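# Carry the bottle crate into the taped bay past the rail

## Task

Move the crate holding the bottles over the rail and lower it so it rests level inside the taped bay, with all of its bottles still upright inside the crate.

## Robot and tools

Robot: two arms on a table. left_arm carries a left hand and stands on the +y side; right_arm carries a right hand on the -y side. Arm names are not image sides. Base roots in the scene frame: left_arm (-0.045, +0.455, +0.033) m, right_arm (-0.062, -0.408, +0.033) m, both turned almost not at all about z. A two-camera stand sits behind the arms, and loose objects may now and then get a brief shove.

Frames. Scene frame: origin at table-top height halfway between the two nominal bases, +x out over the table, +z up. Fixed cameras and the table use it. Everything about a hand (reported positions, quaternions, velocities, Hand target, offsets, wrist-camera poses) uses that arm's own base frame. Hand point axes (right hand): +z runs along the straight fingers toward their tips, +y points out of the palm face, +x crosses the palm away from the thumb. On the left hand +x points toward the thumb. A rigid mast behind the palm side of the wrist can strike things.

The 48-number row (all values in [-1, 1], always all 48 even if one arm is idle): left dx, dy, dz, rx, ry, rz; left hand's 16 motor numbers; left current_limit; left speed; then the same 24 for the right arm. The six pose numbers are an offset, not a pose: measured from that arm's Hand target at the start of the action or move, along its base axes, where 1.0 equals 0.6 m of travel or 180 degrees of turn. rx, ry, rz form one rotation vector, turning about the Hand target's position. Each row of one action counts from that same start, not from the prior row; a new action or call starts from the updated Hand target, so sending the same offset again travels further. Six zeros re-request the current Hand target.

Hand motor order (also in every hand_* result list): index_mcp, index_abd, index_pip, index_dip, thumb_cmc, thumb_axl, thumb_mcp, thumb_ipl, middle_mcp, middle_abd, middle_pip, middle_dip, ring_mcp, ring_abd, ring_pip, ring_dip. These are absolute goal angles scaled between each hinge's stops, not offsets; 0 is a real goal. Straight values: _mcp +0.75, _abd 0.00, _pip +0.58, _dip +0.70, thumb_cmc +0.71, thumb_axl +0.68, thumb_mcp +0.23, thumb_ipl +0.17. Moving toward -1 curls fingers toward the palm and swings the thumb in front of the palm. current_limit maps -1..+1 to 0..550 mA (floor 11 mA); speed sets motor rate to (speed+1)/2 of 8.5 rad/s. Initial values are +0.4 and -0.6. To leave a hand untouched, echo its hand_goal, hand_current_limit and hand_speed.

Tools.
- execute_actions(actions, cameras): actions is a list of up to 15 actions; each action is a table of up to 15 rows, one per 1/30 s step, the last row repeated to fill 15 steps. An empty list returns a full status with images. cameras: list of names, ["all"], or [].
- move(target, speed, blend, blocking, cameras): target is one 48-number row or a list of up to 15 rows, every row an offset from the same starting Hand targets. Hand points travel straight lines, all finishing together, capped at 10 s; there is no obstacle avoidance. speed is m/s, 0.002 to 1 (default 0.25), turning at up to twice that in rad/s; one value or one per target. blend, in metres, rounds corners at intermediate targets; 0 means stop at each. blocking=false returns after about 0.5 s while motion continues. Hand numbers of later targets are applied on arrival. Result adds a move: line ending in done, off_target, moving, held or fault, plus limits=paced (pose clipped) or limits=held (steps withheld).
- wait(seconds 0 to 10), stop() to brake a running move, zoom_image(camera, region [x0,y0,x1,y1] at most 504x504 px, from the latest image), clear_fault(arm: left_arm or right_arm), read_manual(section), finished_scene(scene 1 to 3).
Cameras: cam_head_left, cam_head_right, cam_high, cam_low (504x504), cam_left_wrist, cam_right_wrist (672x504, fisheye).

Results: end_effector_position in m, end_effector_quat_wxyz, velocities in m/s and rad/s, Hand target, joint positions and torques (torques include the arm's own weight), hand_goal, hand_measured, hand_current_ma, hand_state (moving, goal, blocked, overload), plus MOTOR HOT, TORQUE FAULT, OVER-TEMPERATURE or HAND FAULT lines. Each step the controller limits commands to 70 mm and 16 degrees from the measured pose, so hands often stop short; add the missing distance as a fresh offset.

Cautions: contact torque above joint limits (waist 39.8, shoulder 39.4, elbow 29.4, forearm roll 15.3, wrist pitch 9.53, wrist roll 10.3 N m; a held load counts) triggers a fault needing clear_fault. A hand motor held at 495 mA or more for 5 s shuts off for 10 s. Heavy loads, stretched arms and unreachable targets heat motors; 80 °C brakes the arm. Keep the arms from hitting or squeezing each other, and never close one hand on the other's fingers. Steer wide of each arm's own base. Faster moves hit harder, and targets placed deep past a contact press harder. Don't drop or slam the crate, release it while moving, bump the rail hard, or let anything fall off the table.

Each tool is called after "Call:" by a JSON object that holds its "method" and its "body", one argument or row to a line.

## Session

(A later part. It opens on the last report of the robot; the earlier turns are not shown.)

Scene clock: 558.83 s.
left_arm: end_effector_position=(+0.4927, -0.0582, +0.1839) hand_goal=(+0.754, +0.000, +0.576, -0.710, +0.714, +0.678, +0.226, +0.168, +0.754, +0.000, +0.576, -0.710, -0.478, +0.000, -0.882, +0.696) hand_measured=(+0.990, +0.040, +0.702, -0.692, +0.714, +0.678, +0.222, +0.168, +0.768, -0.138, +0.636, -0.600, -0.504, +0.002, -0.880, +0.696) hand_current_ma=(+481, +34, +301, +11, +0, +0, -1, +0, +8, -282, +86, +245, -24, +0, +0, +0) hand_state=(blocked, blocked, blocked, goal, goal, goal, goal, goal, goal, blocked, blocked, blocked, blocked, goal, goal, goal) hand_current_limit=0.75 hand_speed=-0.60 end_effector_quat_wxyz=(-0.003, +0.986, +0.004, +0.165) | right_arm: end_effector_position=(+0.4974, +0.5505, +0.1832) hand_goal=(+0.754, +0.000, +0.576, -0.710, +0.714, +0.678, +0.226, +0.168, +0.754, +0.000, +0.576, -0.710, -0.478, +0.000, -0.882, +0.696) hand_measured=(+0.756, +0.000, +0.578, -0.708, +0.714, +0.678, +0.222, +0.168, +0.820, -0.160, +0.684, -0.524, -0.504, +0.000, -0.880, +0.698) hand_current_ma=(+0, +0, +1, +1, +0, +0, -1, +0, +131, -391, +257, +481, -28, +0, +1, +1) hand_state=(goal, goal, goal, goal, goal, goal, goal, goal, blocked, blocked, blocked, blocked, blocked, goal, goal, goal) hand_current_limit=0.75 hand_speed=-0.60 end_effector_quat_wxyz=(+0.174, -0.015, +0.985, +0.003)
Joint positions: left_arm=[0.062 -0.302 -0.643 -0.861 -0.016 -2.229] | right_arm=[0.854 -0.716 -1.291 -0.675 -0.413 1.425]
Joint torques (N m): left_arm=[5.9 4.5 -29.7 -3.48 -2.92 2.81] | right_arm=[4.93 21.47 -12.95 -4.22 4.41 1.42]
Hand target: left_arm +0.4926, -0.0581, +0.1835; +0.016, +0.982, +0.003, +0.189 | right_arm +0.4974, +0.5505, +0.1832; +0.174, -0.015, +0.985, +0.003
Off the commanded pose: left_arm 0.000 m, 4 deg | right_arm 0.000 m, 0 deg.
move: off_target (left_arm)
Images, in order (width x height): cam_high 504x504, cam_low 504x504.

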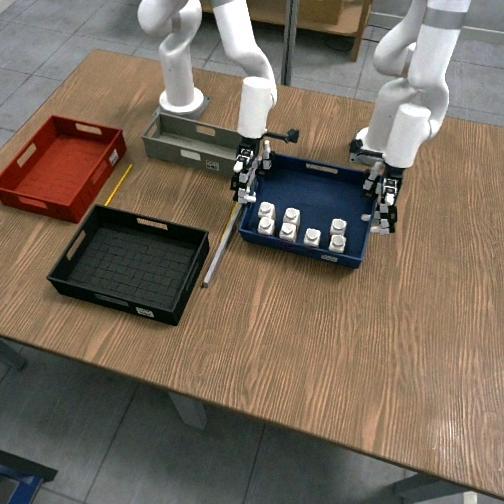

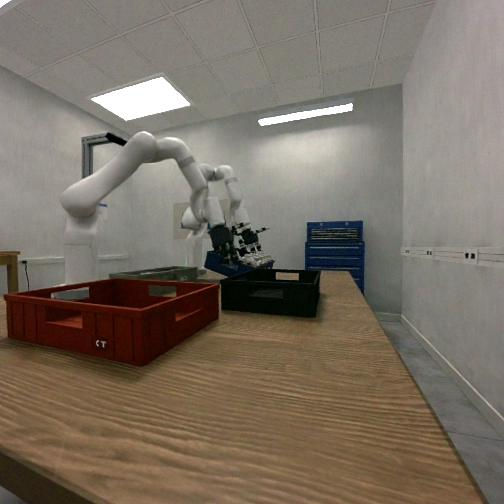

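Call:
{"method": "move", "body": {
  "target": [
    [0,0.006,0,0,0,0, 1,0,1,-0.71,0.714,0.678,0.226,0.168,0.754,0,0.576,-0.71,-0.479,0,-0.883,0.696,0.75,-0.6, 0,0,0,0,0,0, 1,0,1,-0.71,0.714,0.678,0.226,0.168,0.754,0,0.576,-0.71,-0.479,0,-0.883,0.696,0.75,-0.6]
  ],
  "cameras": ["cam_high","cam_low","cam_left_wrist","cam_right_wrist"],
  "speed": 0.05
}}

Call:
{"method": "zoom_image", "body": {
  "camera": "cam_high",
  "region": [190, 100, 440, 300]
}}

Scene clock: 569.73 s.
left_arm: end_effector_position=(+0.4927, -0.0546, +0.1839) hand_goal=(+1.000, +0.000, +1.000, -0.710, +0.714, +0.678, +0.226, +0.168, +0.754, +0.000, +0.576, -0.710, -0.478, +0.000, -0.882, +0.696) hand_measured=(+0.998, +0.002, +0.994, -0.708, +0.714, +0.678, +0.222, +0.168, +0.808, -0.108, +0.636, -0.624, -0.474, +0.002, -0.880, +0.696) hand_current_ma=(+0, +0, -1, +0, +0, +0, -1, +0, +80, -185, +86, +158, +1, +0, +0, +0) hand_state=(goal, goal, goal, goal, goal, goal, goal, goal, blocked, blocked, blocked, blocked, goal, goal, goal, goal) hand_current_limit=0.75 hand_speed=-0.60 end_effector_quat_wxyz=(-0.001, +0.987, +0.004, +0.163) | right_arm: end_effector_position=(+0.4974, +0.5506, +0.1832) hand_goal=(+1.000, +0.000, +1.000, -0.710, +0.714, +0.678, +0.226, +0.168, +0.754, +0.000, +0.576, -0.710, -0.478, +0.000, -0.882, +0.696) hand_measured=(+0.988, +0.000, +0.994, -0.708, +0.714, +0.678, +0.222, +0.168, +0.820, -0.156, +0.684, -0.524, -0.500, +0.000, -0.880, +0.698) hand_current_ma=(-7, +0, -2, +1, +0, +0, -1, +0, +131, -378, +257, +481, -22, +0, +1, +1) hand_state=(goal, goal, goal, goal, goal, goal, goal, goal, blocked, blocked, blocked, blocked, blocked, goal, goal, goal) hand_current_limit=0.75 hand_speed=-0.60 end_effector_quat_wxyz=(+0.174, -0.015, +0.985, +0.003)
Joint positions: left_arm=[0.074 -0.304 -0.646 -0.955 -0.025 -2.124] | right_arm=[0.854 -0.716 -1.291 -0.675 -0.413 1.425]
Joint torques (N m): left_arm=[6.47 5.96 -31.86 -5.03 -1.52 1.65] | right_arm=[6.38 23.8 -13.49 -3.47 -0.53 -0.06]
Hand target: left_arm +0.4926, -0.0545, +0.1835; +0.016, +0.982, +0.003, +0.189 | right_arm +0.4974, +0.5505, +0.1832; +0.174, -0.015, +0.985, +0.003
Off the commanded pose: left_arm 0.000 m, 4 deg | right_arm 0.000 m, 0 deg.
move: off_target (left_arm)
Images, in order (width x height): cam_high 504x504, cam_low 504x504, cam_left_wrist 672x504, cam_right_wrist 672x504.

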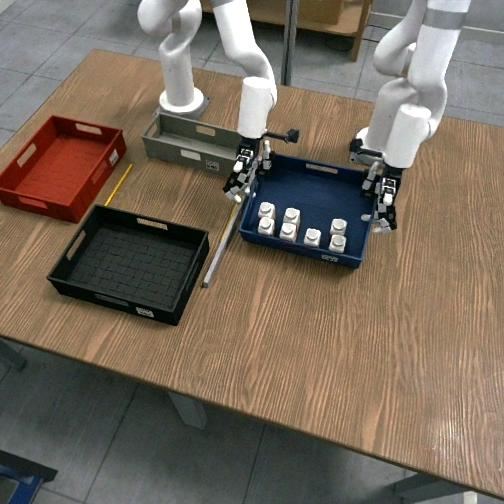

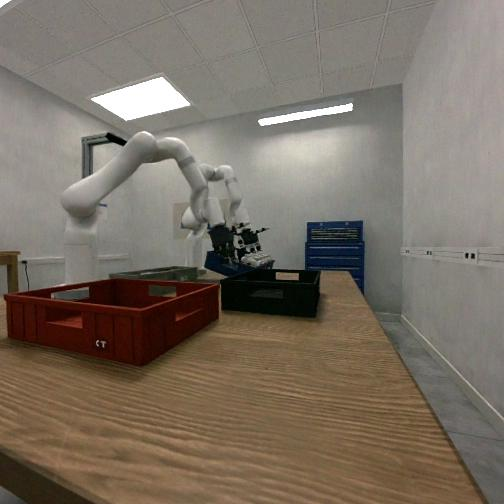

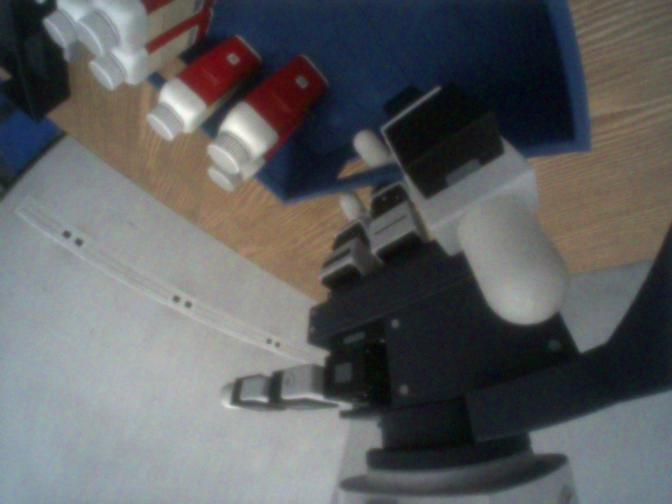

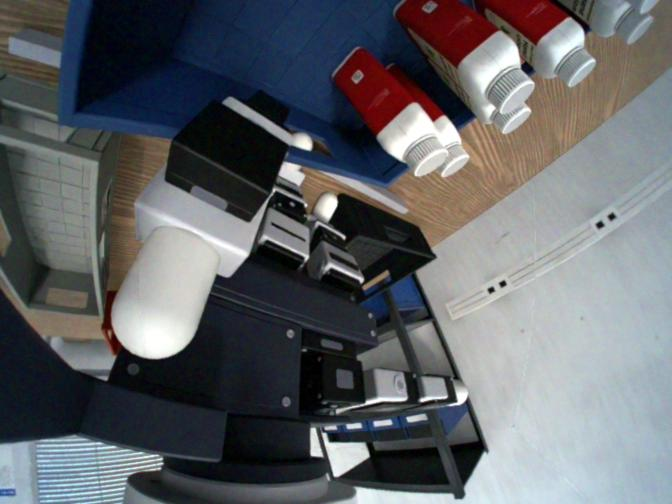

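Scaled by 2.016 from the camera's 504x504 image, which has a finer 720x720 frame.

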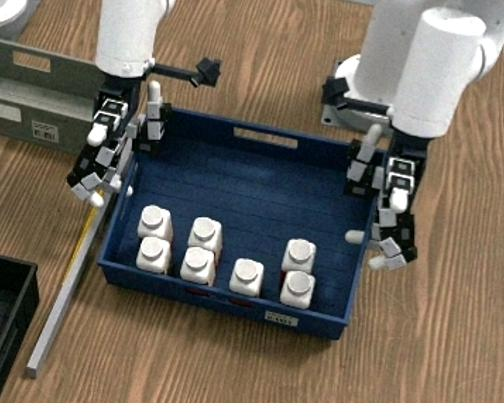

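Call:
{"method": "move", "body": {
  "target": [
    [0.03,0,-0.1,0,0.0778,0, 1,0,1,-0.71,0.714,0.678,0.226,0.168,0.754,0,0.576,-0.71,-0.479,0,-0.883,0.696,0.75,-0.6, 0.03,0,-0.1,-0.0023,0.0778,0, 1,0,1,-0.71,0.714,0.678,0.226,0.168,0.754,0,0.576,-0.71,-0.479,0,-0.883,0.696,0.75,-0.6]
  ],
  "cameras": ["cam_high","cam_low","cam_left_wrist","cam_right_wrist"],
  "speed": 0.04
}}

Call:
{"method": "zoom_image", "body": {
  "camera": "cam_high",
  "region": [190, 100, 440, 300]
}}

Call:
{"method": "zoom_image", "body": {
  "camera": "cam_low",
  "region": [180, 180, 330, 320]
}}

Scene clock: 578.23 s.
left_arm: end_effector_position=(+0.5106, -0.0545, +0.1235) hand_goal=(+1.000, +0.000, +1.000, -0.710, +0.714, +0.678, +0.226, +0.168, +0.754, +0.000, +0.576, -0.710, -0.478, +0.000, -0.882, +0.696) hand_measured=(+0.998, +0.002, +0.994, -0.708, +0.714, +0.678, +0.222, +0.168, +0.810, -0.010, +0.584, -0.706, -0.474, +0.002, -0.880, +0.696) hand_current_ma=(+0, +0, -1, +0, +0, +0, -1, +0, +82, -3, +2, +1, +1, +0, +0, +0) hand_state=(goal, goal, goal, goal, goal, goal, goal, goal, blocked, goal, goal, goal, goal, goal, goal, goal) hand_current_limit=0.75 hand_speed=-0.60 end_effector_quat_wxyz=(+0.016, +0.998, +0.005, +0.068) | right_arm: end_effector_position=(+0.5154, +0.5505, +0.1232) hand_goal=(+1.000, +0.000, +1.000, -0.710, +0.714, +0.678, +0.226, +0.168, +0.754, +0.000, +0.576, -0.710, -0.478, +0.000, -0.882, +0.696) hand_measured=(+0.990, +0.000, +0.994, -0.708, +0.714, +0.678, +0.222, +0.168, +0.756, -0.004, +0.578, -0.706, -0.472, +0.000, -0.880, +0.698) hand_current_ma=(-7, +0, -2, +1, +0, +0, -1, +0, +0, -1, +1, +1, +2, +0, +1, +1) hand_state=(goal, goal, goal, goal, goal, goal, goal, goal, goal, goal, goal, goal, goal, goal, goal, goal) hand_current_limit=0.75 hand_speed=-0.60 end_effector_quat_wxyz=(+0.053, -0.015, +0.998, +0.001)
Joint positions: left_arm=[0.081 -0.523 -0.81 -0.272 -0.158 -2.804] | right_arm=[0.777 -0.883 -1.469 -0.145 -0.512 0.871]
Joint torques (N m): left_arm=[-7.95 5.7 -25.45 5.25 -1.44 -2.3] | right_arm=[-8.66 22.22 -30.03 2.79 -2.14 -1.2]
Hand target: left_arm +0.5106, -0.0545, +0.1235; +0.016, +0.998, +0.005, +0.068 | right_arm +0.5154, +0.5505, +0.1232; +0.053, -0.015, +0.998, +0.001
Off the commanded pose: left_arm 0.000 m, 0 deg | right_arm 0.000 m, 0 deg.
move: done
Images, in order (width x height): cam_high 504x504, cam_low 504x504, cam_left_wrist 672x504, cam_right_wrist 672x504.

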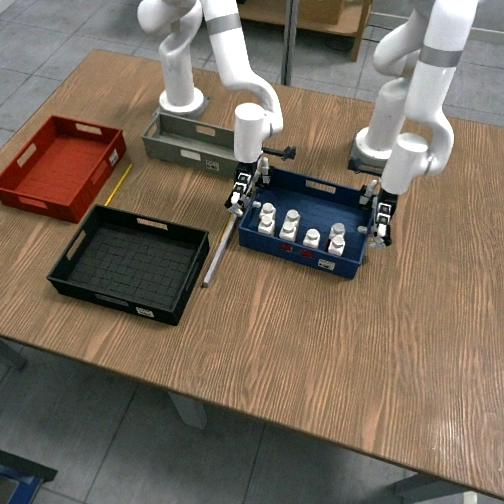

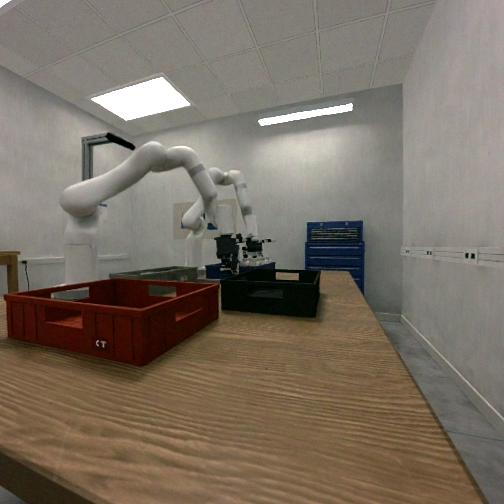

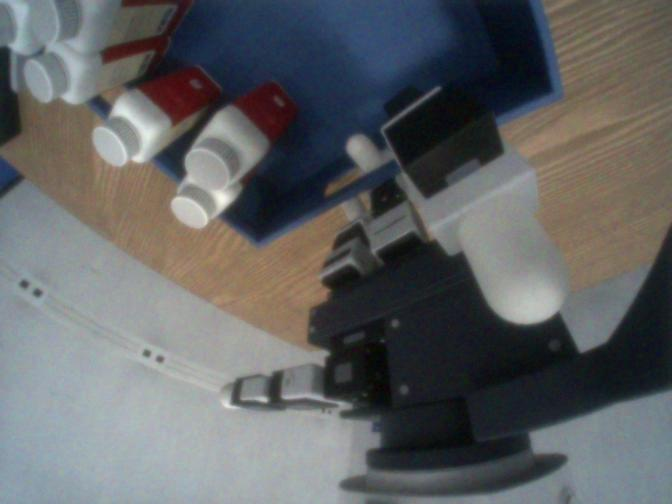

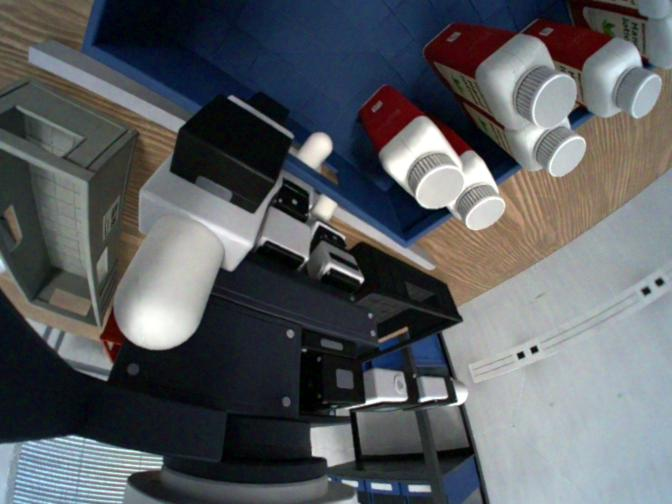

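Scaled by 2.016 from the camera's 504x504 image, which has a finer 720x720 frame.

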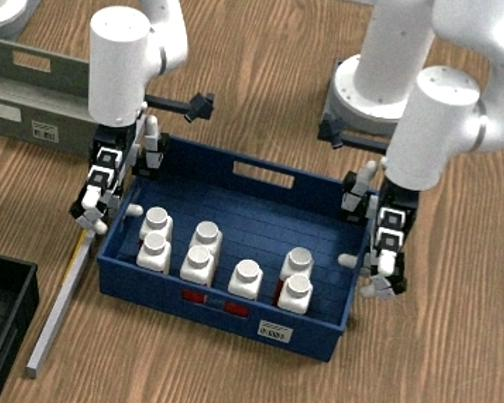

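Scaled by 3.360 from the camera's 504x504 image, which has a finer 720x720 frame.

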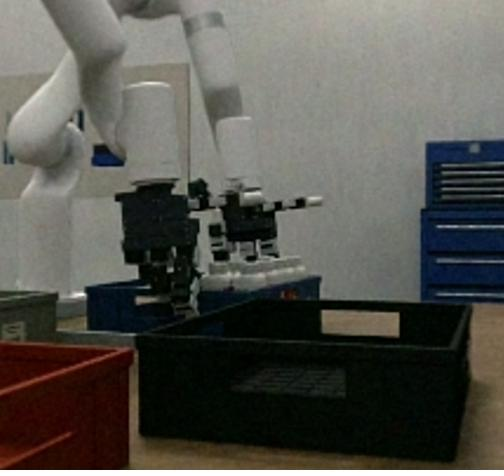

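Call:
{"method": "move", "body": {
  "target": [
    [0,0.075,0,0.0103,0.0102,-0.0027, 1,0,1,-0.65,0.714,0.678,0.226,0.168,0.754,0,0.576,-0.65,-0.479,0,-0.883,0.696,0.75,-0.6, 0,-0.075,0,0,0,0, 1,0,1,-0.65,0.714,0.678,0.226,0.168,0.754,0,0.576,-0.65,-0.479,0,-0.883,0.696,0.75,-0.6],
    [-0.0167,0.075,-0.0108,0.0103,0.0102,-0.0027, 0.754,0,0.576,-0.65,0.714,0.678,0.226,0.168,0.754,0,0.576,-0.65,-0.479,0,-0.883,0.696,0.75,-0.6, -0.03,-0.075,-0.01,0,0,0, 0.754,0,0.576,-0.65,0.714,0.678,0.226,0.168,0.754,0,0.576,-0.65,-0.479,0,-0.883,0.696,0.75,-0.6]
  ],
  "cameras": ["cam_high","cam_left_wrist","cam_right_wrist"],
  "speed": 0.05
}}

Call:
{"method": "zoom_image", "body": {
  "camera": "cam_high",
  "region": [190, 100, 440, 300]
}}

Scene clock: 595.60 s.
left_arm: end_effector_position=(+0.5006, -0.0095, +0.1170) hand_goal=(+0.754, +0.000, +0.576, -0.650, +0.714, +0.678, +0.226, +0.168, +0.754, +0.000, +0.576, -0.650, -0.478, +0.000, -0.882, +0.696) hand_measured=(+0.756, +0.002, +0.578, -0.652, +0.714, +0.678, +0.222, +0.168, +0.754, -0.002, +0.580, -0.646, -0.474, +0.002, -0.880, +0.696) hand_current_ma=(+0, +0, +0, +0, +0, +0, -1, +0, +0, +0, +1, +1, +1, +0, +0, +0) hand_state=(goal, goal, goal, goal, goal, goal, goal, goal, goal, goal, goal, goal, goal, goal, goal, goal) hand_current_limit=0.75 hand_speed=-0.60 end_effector_quat_wxyz=(+0.000, +0.999, -0.001, +0.052) | right_arm: end_effector_position=(+0.4974, +0.5055, +0.1172) hand_goal=(+0.754, +0.000, +0.576, -0.650, +0.714, +0.678, +0.226, +0.168, +0.754, +0.000, +0.576, -0.650, -0.478, +0.000, -0.882, +0.696) hand_measured=(+0.754, +0.000, +0.578, -0.652, +0.714, +0.678, +0.222, +0.168, +0.756, -0.004, +0.578, -0.652, -0.472, +0.000, -0.880, +0.698) hand_current_ma=(+0, +0, +1, +0, +0, +0, -1, +0, +0, -1, +1, +0, +3, +0, +1, +1) hand_state=(goal, goal, goal, goal, goal, goal, goal, goal, goal, goal, goal, goal, goal, goal, goal, goal) hand_current_limit=0.75 hand_speed=-0.60 end_effector_quat_wxyz=(+0.053, -0.015, +0.998, +0.001)
Joint positions: left_arm=[0.165 -0.532 -0.817 -0.095 -0.183 -2.883] | right_arm=[0.745 -0.805 -1.308 -0.166 -0.427 0.864]
Joint torques (N m): left_arm=[8.54 56.34 -2.67 -3.33 1.61 1.53] | right_arm=[6.91 87.01 -8.55 -2.51 2.72 0.94]
Hand target: left_arm +0.5006, -0.0095, +0.1170; +0.000, +0.999, -0.001, +0.052 | right_arm +0.4974, +0.5055, +0.1172; +0.053, -0.015, +0.998, +0.001
Off the commanded pose: left_arm 0.000 m, 0 deg | right_arm 0.000 m, 0 deg.
move: done
Images, in order (width x height): cam_high 504x504, cam_left_wrist 672x504, cam_right_wrist 672x504.

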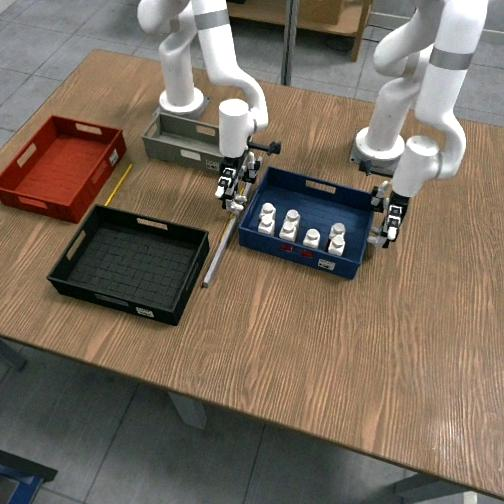

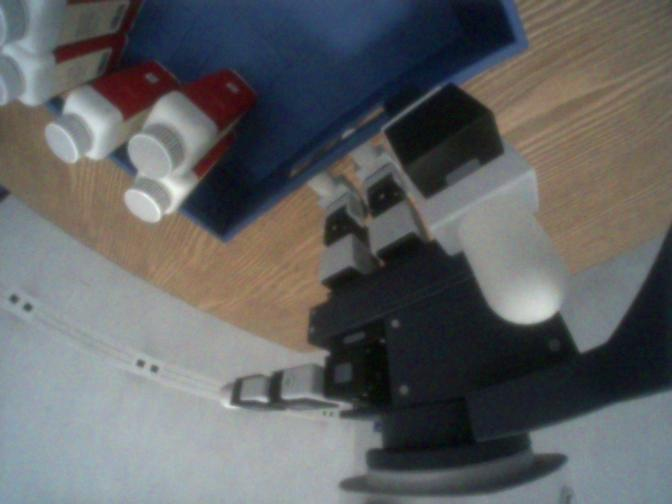

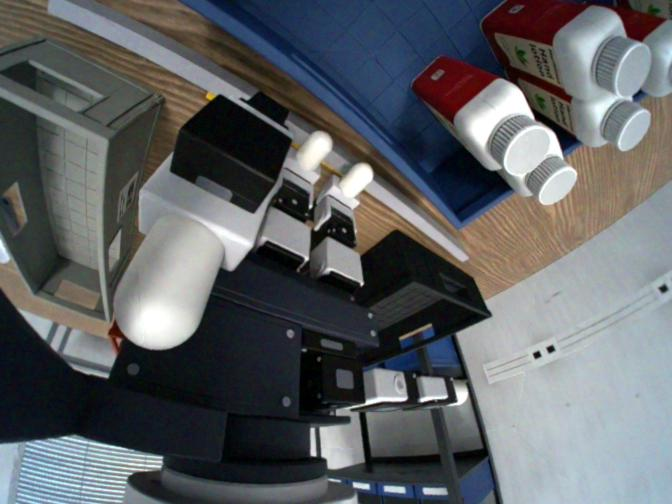

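Scaled by 2.016 from the camera's 504x504 image, which has a finer 720x720 frame.

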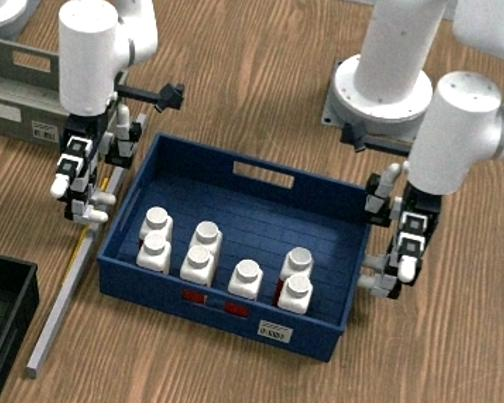

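Call:
{"method": "move", "body": {
  "target": [
    [0.008,-0.045,0,0,0,0, 0.754,0,0.576,-0.65,0.714,0.678,0.226,0.168,0.754,0,0.576,-0.65,-0.479,0,-0.883,0.696,0.75,-0.6, -0.0067,0.045,0,0,0,0, 0.754,0,0.576,-0.65,0.714,0.678,0.226,0.168,0.754,0,0.576,-0.65,-0.479,0,-0.883,0.696,0.75,-0.6]
  ],
  "cameras": ["cam_high","cam_left_wrist","cam_right_wrist"],
  "speed": 0.04
}}

Call:
{"method": "zoom_image", "body": {
  "camera": "cam_right_wrist",
  "region": [230, 80, 430, 250]
}}

Call:
{"method": "zoom_image", "body": {
  "camera": "cam_left_wrist",
  "region": [240, 80, 440, 250]
}}

Scene clock: 605.33 s.
left_arm: end_effector_position=(+0.5054, -0.0365, +0.1170) hand_goal=(+0.754, +0.000, +0.576, -0.650, +0.714, +0.678, +0.226, +0.168, +0.754, +0.000, +0.576, -0.650, -0.478, +0.000, -0.882, +0.696) hand_measured=(+0.756, +0.002, +0.578, -0.652, +0.714, +0.678, +0.222, +0.168, +0.754, -0.002, +0.578, -0.646, -0.474, +0.002, -0.880, +0.696) hand_current_ma=(+0, +0, +0, +0, +0, +0, -1, +0, +0, +0, +0, +1, +1, +0, +0, +0) hand_state=(goal, goal, goal, goal, goal, goal, goal, goal, goal, goal, goal, goal, goal, goal, goal, goal) hand_current_limit=0.75 hand_speed=-0.60 end_effector_quat_wxyz=(+0.000, +0.999, -0.001, +0.052) | right_arm: end_effector_position=(+0.4933, +0.5325, +0.1172) hand_goal=(+0.754, +0.000, +0.576, -0.650, +0.714, +0.678, +0.226, +0.168, +0.754, +0.000, +0.576, -0.650, -0.478, +0.000, -0.882, +0.696) hand_measured=(+0.760, -0.004, +0.578, -0.652, +0.714, +0.678, +0.222, +0.168, +0.756, -0.004, +0.578, -0.652, -0.472, +0.000, -0.880, +0.698) hand_current_ma=(+3, -1, +1, +0, +0, +0, -1, +0, +0, -1, +1, +0, +3, +0, +1, +1) hand_state=(goal, goal, goal, goal, goal, goal, goal, goal, goal, goal, goal, goal, goal, goal, goal, goal) hand_current_limit=0.75 hand_speed=-0.60 end_effector_quat_wxyz=(+0.053, -0.015, +0.998, +0.001)
Joint positions: left_arm=[0.105 -0.534 -0.82 -0.062 -0.183 -2.975] | right_arm=[0.781 -0.835 -1.364 -0.162 -0.455 0.894]
Joint torques (N m): left_arm=[-8.28 7.53 -24.71 5.58 -1.47 -2.13] | right_arm=[6.81 21.42 -29.52 0.95 -1.61 0.89]
Hand target: left_arm +0.5054, -0.0365, +0.1170; +0.000, +0.999, -0.001, +0.052 | right_arm +0.4933, +0.5325, +0.1172; +0.053, -0.015, +0.998, +0.001
Off the commanded pose: left_arm 0.000 m, 0 deg | right_arm 0.000 m, 0 deg.
move: done
Images, in order (width x height): cam_high 504x504, cam_left_wrist 672x504, cam_right_wrist 672x504.

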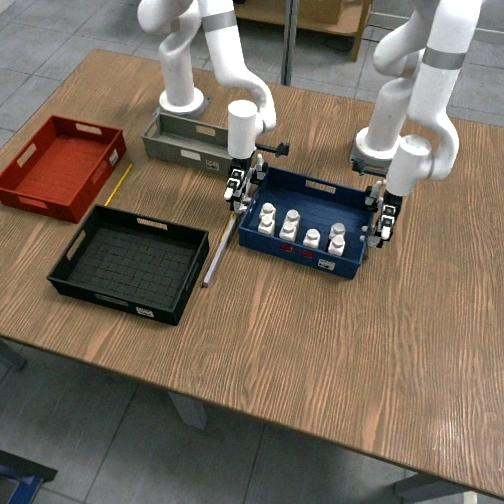

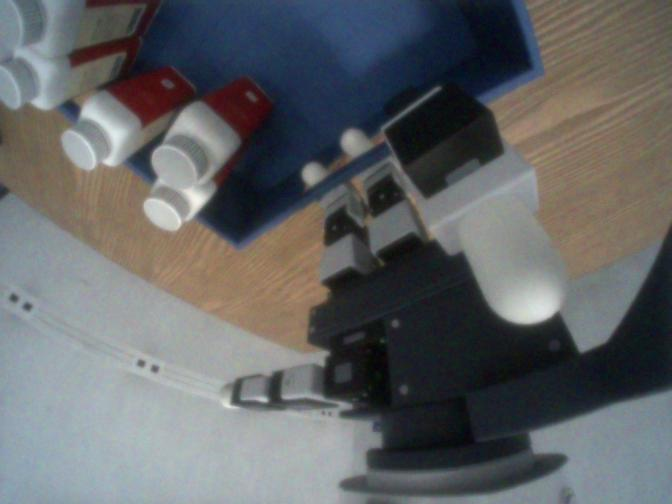

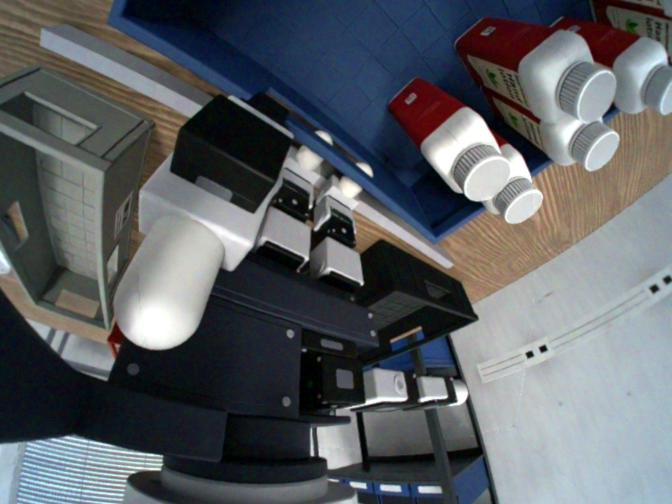

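Scaled by 2.520 from the camera's 672x504 image, which has a finer 960x720 frame.

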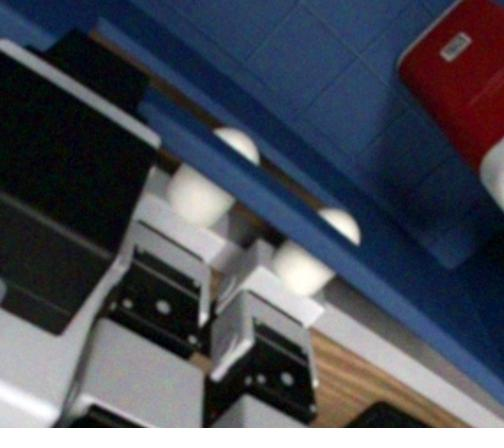

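Scaled by 2.520 from the camera's 672x504 image, which has a finer 960x720 frame.

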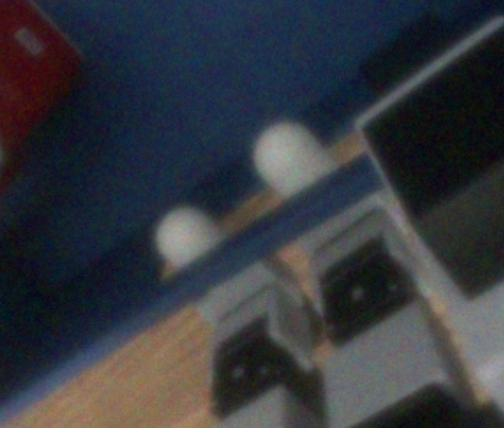

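Call:
{"method": "move", "body": {
  "target": [
    [-0.0083,0,0,0,0,0, 0.754,0,0.576,-0.65,0.714,0.678,0.226,0.168,0.754,0,0.576,-0.65,-0.479,0,-0.883,0.696,0.75,-0.6, -0.013,-0.003,0,0,0,0, 0.754,0,0.576,-0.65,0.714,0.678,0.226,0.168,0.754,0,0.576,-0.65,-0.479,0,-0.883,0.696,0.75,-0.6],
    [-0.0083,-0.03,0,0,0,0, 0.754,0,0.576,-0.65,0.714,0.678,0.226,0.168,0.754,0,0.576,-0.65,-0.479,0,-0.883,0.696,0.75,-0.6, -0.013,0.03,0,0,0,0, 0.754,0,0.576,-0.65,0.714,0.678,0.226,0.168,0.754,0,0.576,-0.65,-0.479,0,-0.883,0.696,0.75,-0.6]
  ],
  "cameras": ["cam_left_wrist","cam_right_wrist"],
  "speed": 0.04
}}

Call:
{"method": "zoom_image", "body": {
  "camera": "cam_right_wrist",
  "region": [230, 80, 430, 250]
}}

Call:
{"method": "zoom_image", "body": {
  "camera": "cam_left_wrist",
  "region": [240, 80, 440, 250]
}}

Scene clock: 611.93 s.
left_arm: end_effector_position=(+0.5004, -0.0545, +0.1170) hand_goal=(+0.754, +0.000, +0.576, -0.650, +0.714, +0.678, +0.226, +0.168, +0.754, +0.000, +0.576, -0.650, -0.478, +0.000, -0.882, +0.696) hand_measured=(+0.762, +0.002, +0.578, -0.652, +0.714, +0.678, +0.222, +0.168, +0.796, -0.002, +0.578, -0.646, -0.474, +0.002, -0.880, +0.696) hand_current_ma=(+4, +0, +0, +0, +0, +0, -1, +0, +52, +0, +0, +1, +1, +0, +0, +0) hand_state=(goal, goal, goal, goal, goal, goal, goal, goal, blocked, goal, goal, goal, goal, goal, goal, goal) hand_current_limit=0.75 hand_speed=-0.60 end_effector_quat_wxyz=(+0.000, +0.999, -0.001, +0.052) | right_arm: end_effector_position=(+0.4855, +0.5505, +0.1172) hand_goal=(+0.754, +0.000, +0.576, -0.650, +0.714, +0.678, +0.226, +0.168, +0.754, +0.000, +0.576, -0.650, -0.478, +0.000, -0.882, +0.696) hand_measured=(+0.756, -0.004, +0.578, -0.652, +0.714, +0.678, +0.222, +0.168, +0.756, -0.004, +0.578, -0.652, -0.472, +0.000, -0.880, +0.698) hand_current_ma=(+0, -1, +1, +0, +0, +0, -1, +0, +0, -1, +1, +0, +3, +0, +1, +1) hand_state=(goal, goal, goal, goal, goal, goal, goal, goal, goal, goal, goal, goal, goal, goal, goal, goal) hand_current_limit=0.75 hand_speed=-0.60 end_effector_quat_wxyz=(+0.053, -0.015, +0.998, +0.001)
Joint positions: left_arm=[0.067 -0.523 -0.801 -0.042 -0.174 -3.033] | right_arm=[0.809 -0.85 -1.391 -0.163 -0.47 0.922]
Joint torques (N m): left_arm=[-10.72 55.22 -2.28 5.26 0.73 -2.23] | right_arm=[6.27 20.97 -28.63 1.76 -2.03 0.92]
Hand target: left_arm +0.5004, -0.0545, +0.1170; +0.000, +0.999, -0.001, +0.052 | right_arm +0.4855, +0.5505, +0.1172; +0.053, -0.015, +0.998, +0.001
Off the commanded pose: left_arm 0.000 m, 0 deg | right_arm 0.000 m, 0 deg.
move: done
Images, in order (width x height): cam_left_wrist 672x504, cam_right_wrist 672x504.

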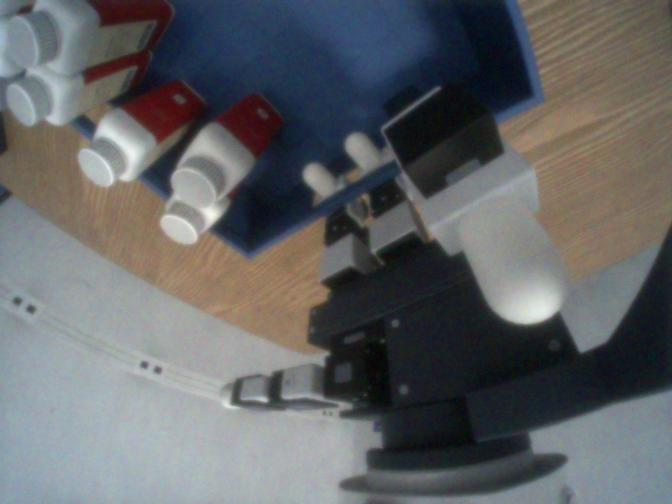

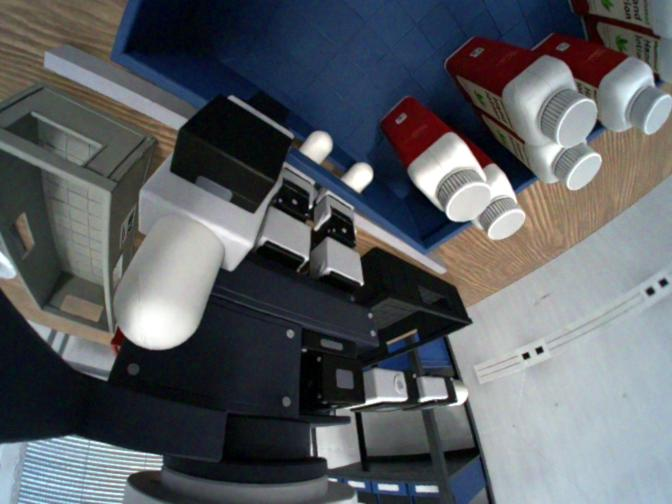

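Scaled by 2.520 from the camera's 672x504 image, which has a finer 960x720 frame.

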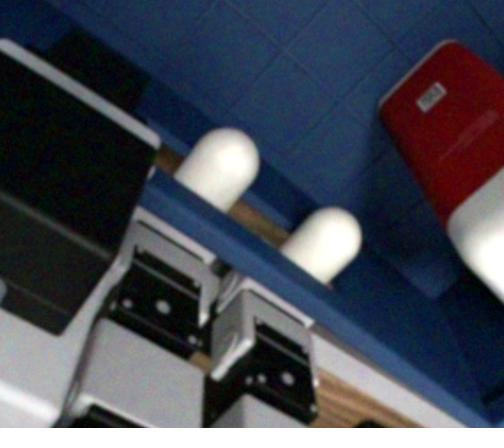

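Scaled by 2.520 from the camera's 672x504 image, which has a finer 960x720 frame.

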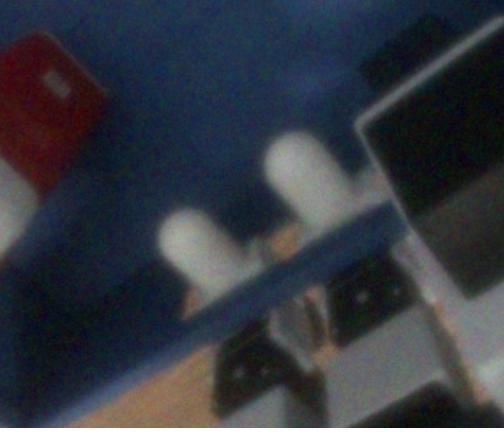

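Call:
{"method": "move", "body": {
  "target": [
    [-0.0263,0.003,0.0343,0,-0.0778,0, 0.754,0,0.576,-0.71,0.714,0.678,0.226,0.168,0.754,0,0.576,-0.71,-0.479,0,-0.883,0.696,0.75,-0.6, -0.0263,0,0.0343,0.0023,-0.0778,0, 0.754,0,0.576,-0.71,0.714,0.678,0.226,0.168,0.754,0,0.576,-0.71,-0.479,0,-0.883,0.696,0.75,-0.6]
  ],
  "cameras": ["cam_high","cam_low"],
  "speed": 0.03
}}

Call:
{"method": "zoom_image", "body": {
  "camera": "cam_low",
  "region": [180, 180, 330, 320]
}}

Call:
{"method": "zoom_image", "body": {
  "camera": "cam_high",
  "region": [190, 100, 440, 300]
}}

Scene clock: 624.43 s.
left_arm: end_effector_position=(+0.4846, -0.0527, +0.1377) hand_goal=(+0.754, +0.000, +0.576, -0.710, +0.714, +0.678, +0.226, +0.168, +0.754, +0.000, +0.576, -0.710, -0.478, +0.000, -0.882, +0.696) hand_measured=(+0.760, -0.068, +0.610, -0.652, +0.714, +0.678, +0.222, +0.168, +0.774, -0.020, +0.570, -0.722, -0.474, +0.002, -0.880, +0.696) hand_current_ma=(+2, -84, +33, +79, +0, +0, -1, +0, +13, -10, -2, -5, +1, +0, +0, +0) hand_state=(goal, blocked, blocked, blocked, goal, goal, goal, goal, goal, goal, goal, goal, goal, goal, goal, goal) hand_current_limit=0.75 hand_speed=-0.60 end_effector_quat_wxyz=(-0.001, +0.985, +0.000, +0.174) | right_arm: end_effector_position=(+0.4697, +0.5504, +0.1373) hand_goal=(+0.754, +0.000, +0.576, -0.710, +0.714, +0.678, +0.226, +0.168, +0.754, +0.000, +0.576, -0.710, -0.478, +0.000, -0.882, +0.696) hand_measured=(+0.796, -0.048, +0.646, -0.616, +0.714, +0.678, +0.222, +0.168, +0.756, -0.004, +0.578, -0.706, -0.484, +0.000, -0.880, +0.698) hand_current_ma=(+61, -56, +126, +210, +0, +0, -1, +0, +0, -1, +1, +1, -3, +0, +1, +1) hand_state=(blocked, blocked, blocked, blocked, goal, goal, goal, goal, goal, goal, goal, goal, goal, goal, goal, goal) hand_current_limit=0.75 hand_speed=-0.60 end_effector_quat_wxyz=(+0.174, -0.015, +0.985, +0.003)
Joint positions: left_arm=[0.082 -0.406 -0.616 0.194 0.141 -3.255] | right_arm=[0.889 -0.758 -1.231 -0.849 -0.352 1.646]
Joint torques (N m): left_arm=[9.32 14.72 -10.14 5.01 5.18 -2.71] | right_arm=[5.52 100.96 -12.96 -4.49 2.12 1.36]
Hand target: left_arm +0.4846, -0.0527, +0.1376; +0.000, +0.985, -0.001, +0.173 | right_arm +0.4698, +0.5505, +0.1378; +0.174, -0.015, +0.985, +0.003
Off the commanded pose: left_arm 0.000 m, 0 deg | right_arm 0.001 m, 0 deg.
move: done
Images, in order (width x height): cam_high 504x504, cam_low 504x504.

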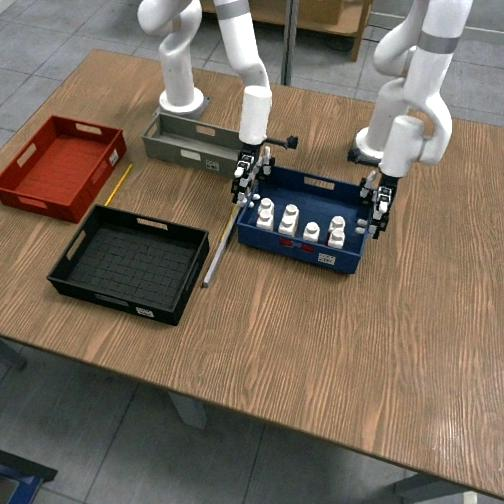

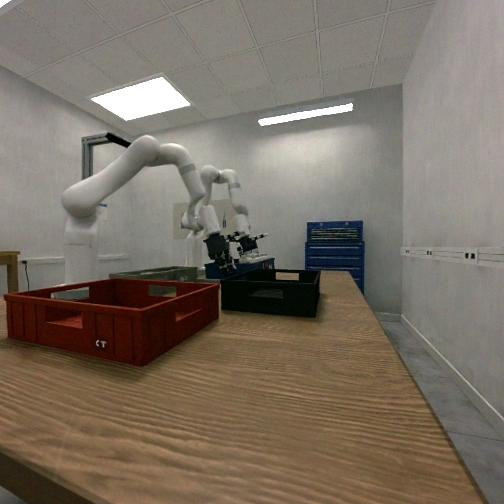

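Scaled by 3.360 from the camera's 504x504 image, which has a finer 720x720 frame.

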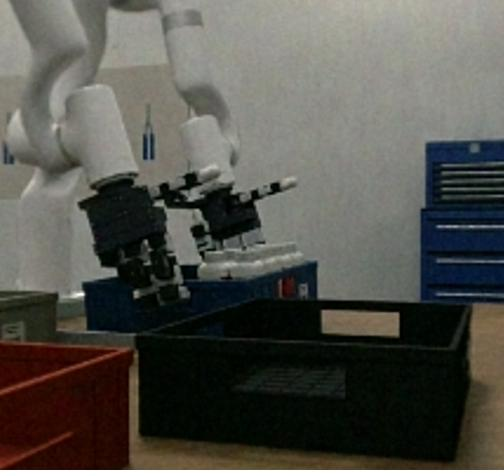

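Scaled by 2.016 from the camera's 504x504 image, which has a finer 720x720 frame.

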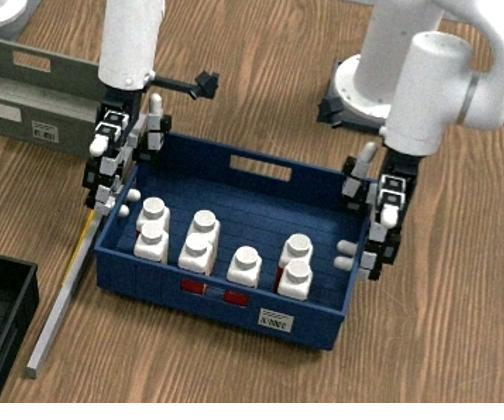

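Call:
{"method": "move", "body": {
  "target": [
    [0,0,0.2167,0,0,0, 0.754,0,0.576,-0.71,0.714,0.678,0.226,0.168,0.754,0,0.576,-0.71,-0.479,0,-0.883,0.696,0.75,-0.6, 0,0,0.2167,0,0,0, 0.754,0,0.576,-0.71,0.714,0.678,0.226,0.168,0.754,0,0.576,-0.71,-0.479,0,-0.883,0.696,0.75,-0.6],
    [0.0033,-0.825,0.2167,0,0,0.0111, 0.754,0,0.576,-0.71,0.714,0.678,0.226,0.168,0.754,0,0.576,-0.71,-0.479,0,-0.883,0.696,0.75,-0.6, 0.0531,-0.8242,0.2167,0,0,0.0111, 0.754,0,0.576,-0.71,0.714,0.678,0.226,0.168,0.754,0,0.576,-0.71,-0.479,0,-0.883,0.696,0.75,-0.6]
  ],
  "cameras": ["cam_head_left","cam_head_right","cam_high","cam_low"],
  "speed": 0.08,
  "blend": [0.02,0]
}}

Scene clock: 647.40 s.
left_arm: end_effector_position=(+0.4866, -0.5477, +0.2676) hand_goal=(+0.754, +0.000, +0.576, -0.710, +0.714, +0.678, +0.226, +0.168, +0.754, +0.000, +0.576, -0.710, -0.478, +0.000, -0.882, +0.696) hand_measured=(+0.746, -0.088, +0.614, -0.638, +0.714, +0.678, +0.222, +0.168, +0.780, -0.028, +0.546, -0.736, -0.472, +0.002, -0.880, +0.696) hand_current_ma=(-2, -131, +38, +117, +0, +0, -1, +0, +21, -18, -27, -21, +1, +0, +0, +0) hand_state=(goal, blocked, blocked, blocked, goal, goal, goal, goal, blocked, blocked, blocked, blocked, goal, goal, goal, goal) hand_current_limit=0.75 hand_speed=-0.60 end_effector_quat_wxyz=(-0.003, +0.985, +0.017, +0.173) | right_arm: end_effector_position=(+0.5016, +0.0560, +0.2678) hand_goal=(+0.754, +0.000, +0.576, -0.710, +0.714, +0.678, +0.226, +0.168, +0.754, +0.000, +0.576, -0.710, -0.478, +0.000, -0.882, +0.696) hand_measured=(+0.826, -0.054, +0.652, -0.612, +0.714, +0.678, +0.222, +0.168, +0.754, -0.004, +0.578, -0.706, -0.474, +0.000, -0.880, +0.698) hand_current_ma=(+148, -67, +149, +222, +0, +0, -1, +0, +0, -1, +1, +1, +1, +0, +1, +1) hand_state=(blocked, blocked, blocked, blocked, goal, goal, goal, goal, goal, goal, goal, goal, goal, goal, goal, goal) hand_current_limit=0.75 hand_speed=-0.60 end_effector_quat_wxyz=(+0.174, -0.032, +0.984, +0.006)
Joint positions: left_arm=[-0.877 -0.58 -1.294 0.533 -0.56 -4.486] | right_arm=[-0.086 -0.154 -0.71 0.246 -0.216 -0.382]
Joint torques (N m): left_arm=[-5.46 17.11 -41.92 -1.96 -0.45 -1.88] | right_arm=[-8.38 11.35 -36.93 3.52 -0.17 -1.45]
Hand target: left_arm +0.4866, -0.5477, +0.2676; -0.003, +0.985, +0.017, +0.173 | right_arm +0.5016, +0.0560, +0.2678; +0.174, -0.032, +0.984, +0.006
Off the commanded pose: left_arm 0.000 m, 0 deg | right_arm 0.000 m, 0 deg.
move: done
Images, in order (width x height): cam_head_left 504x504, cam_head_right 504x504, cam_high 504x504, cam_low 504x504.

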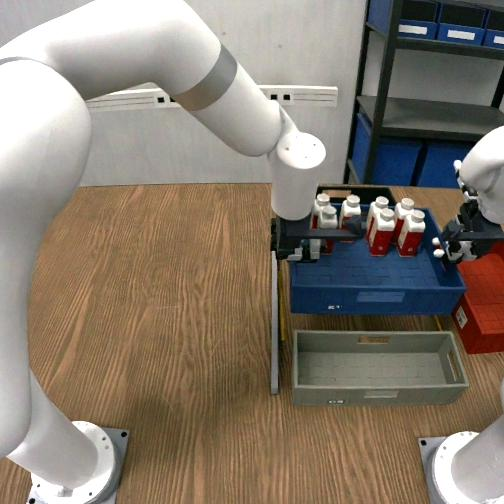

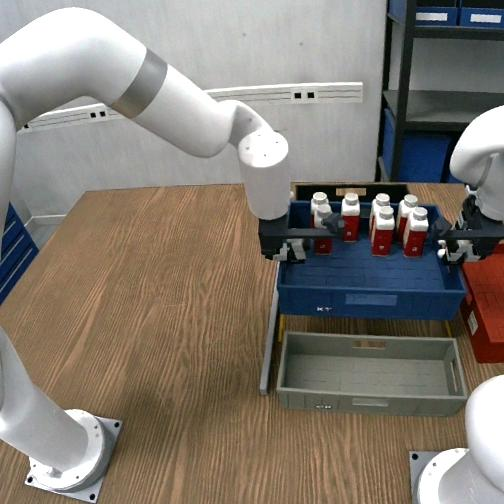

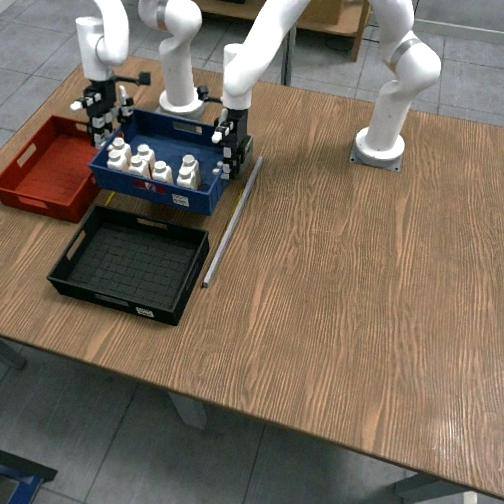

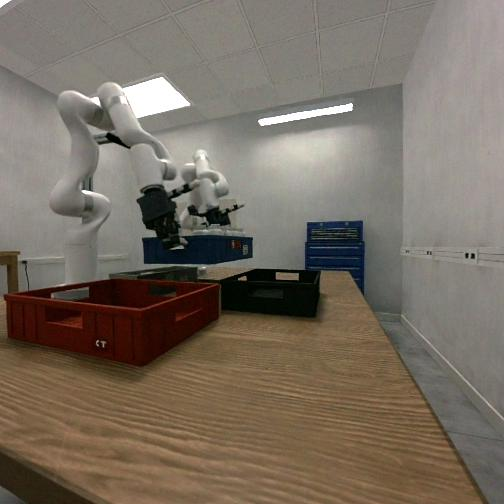

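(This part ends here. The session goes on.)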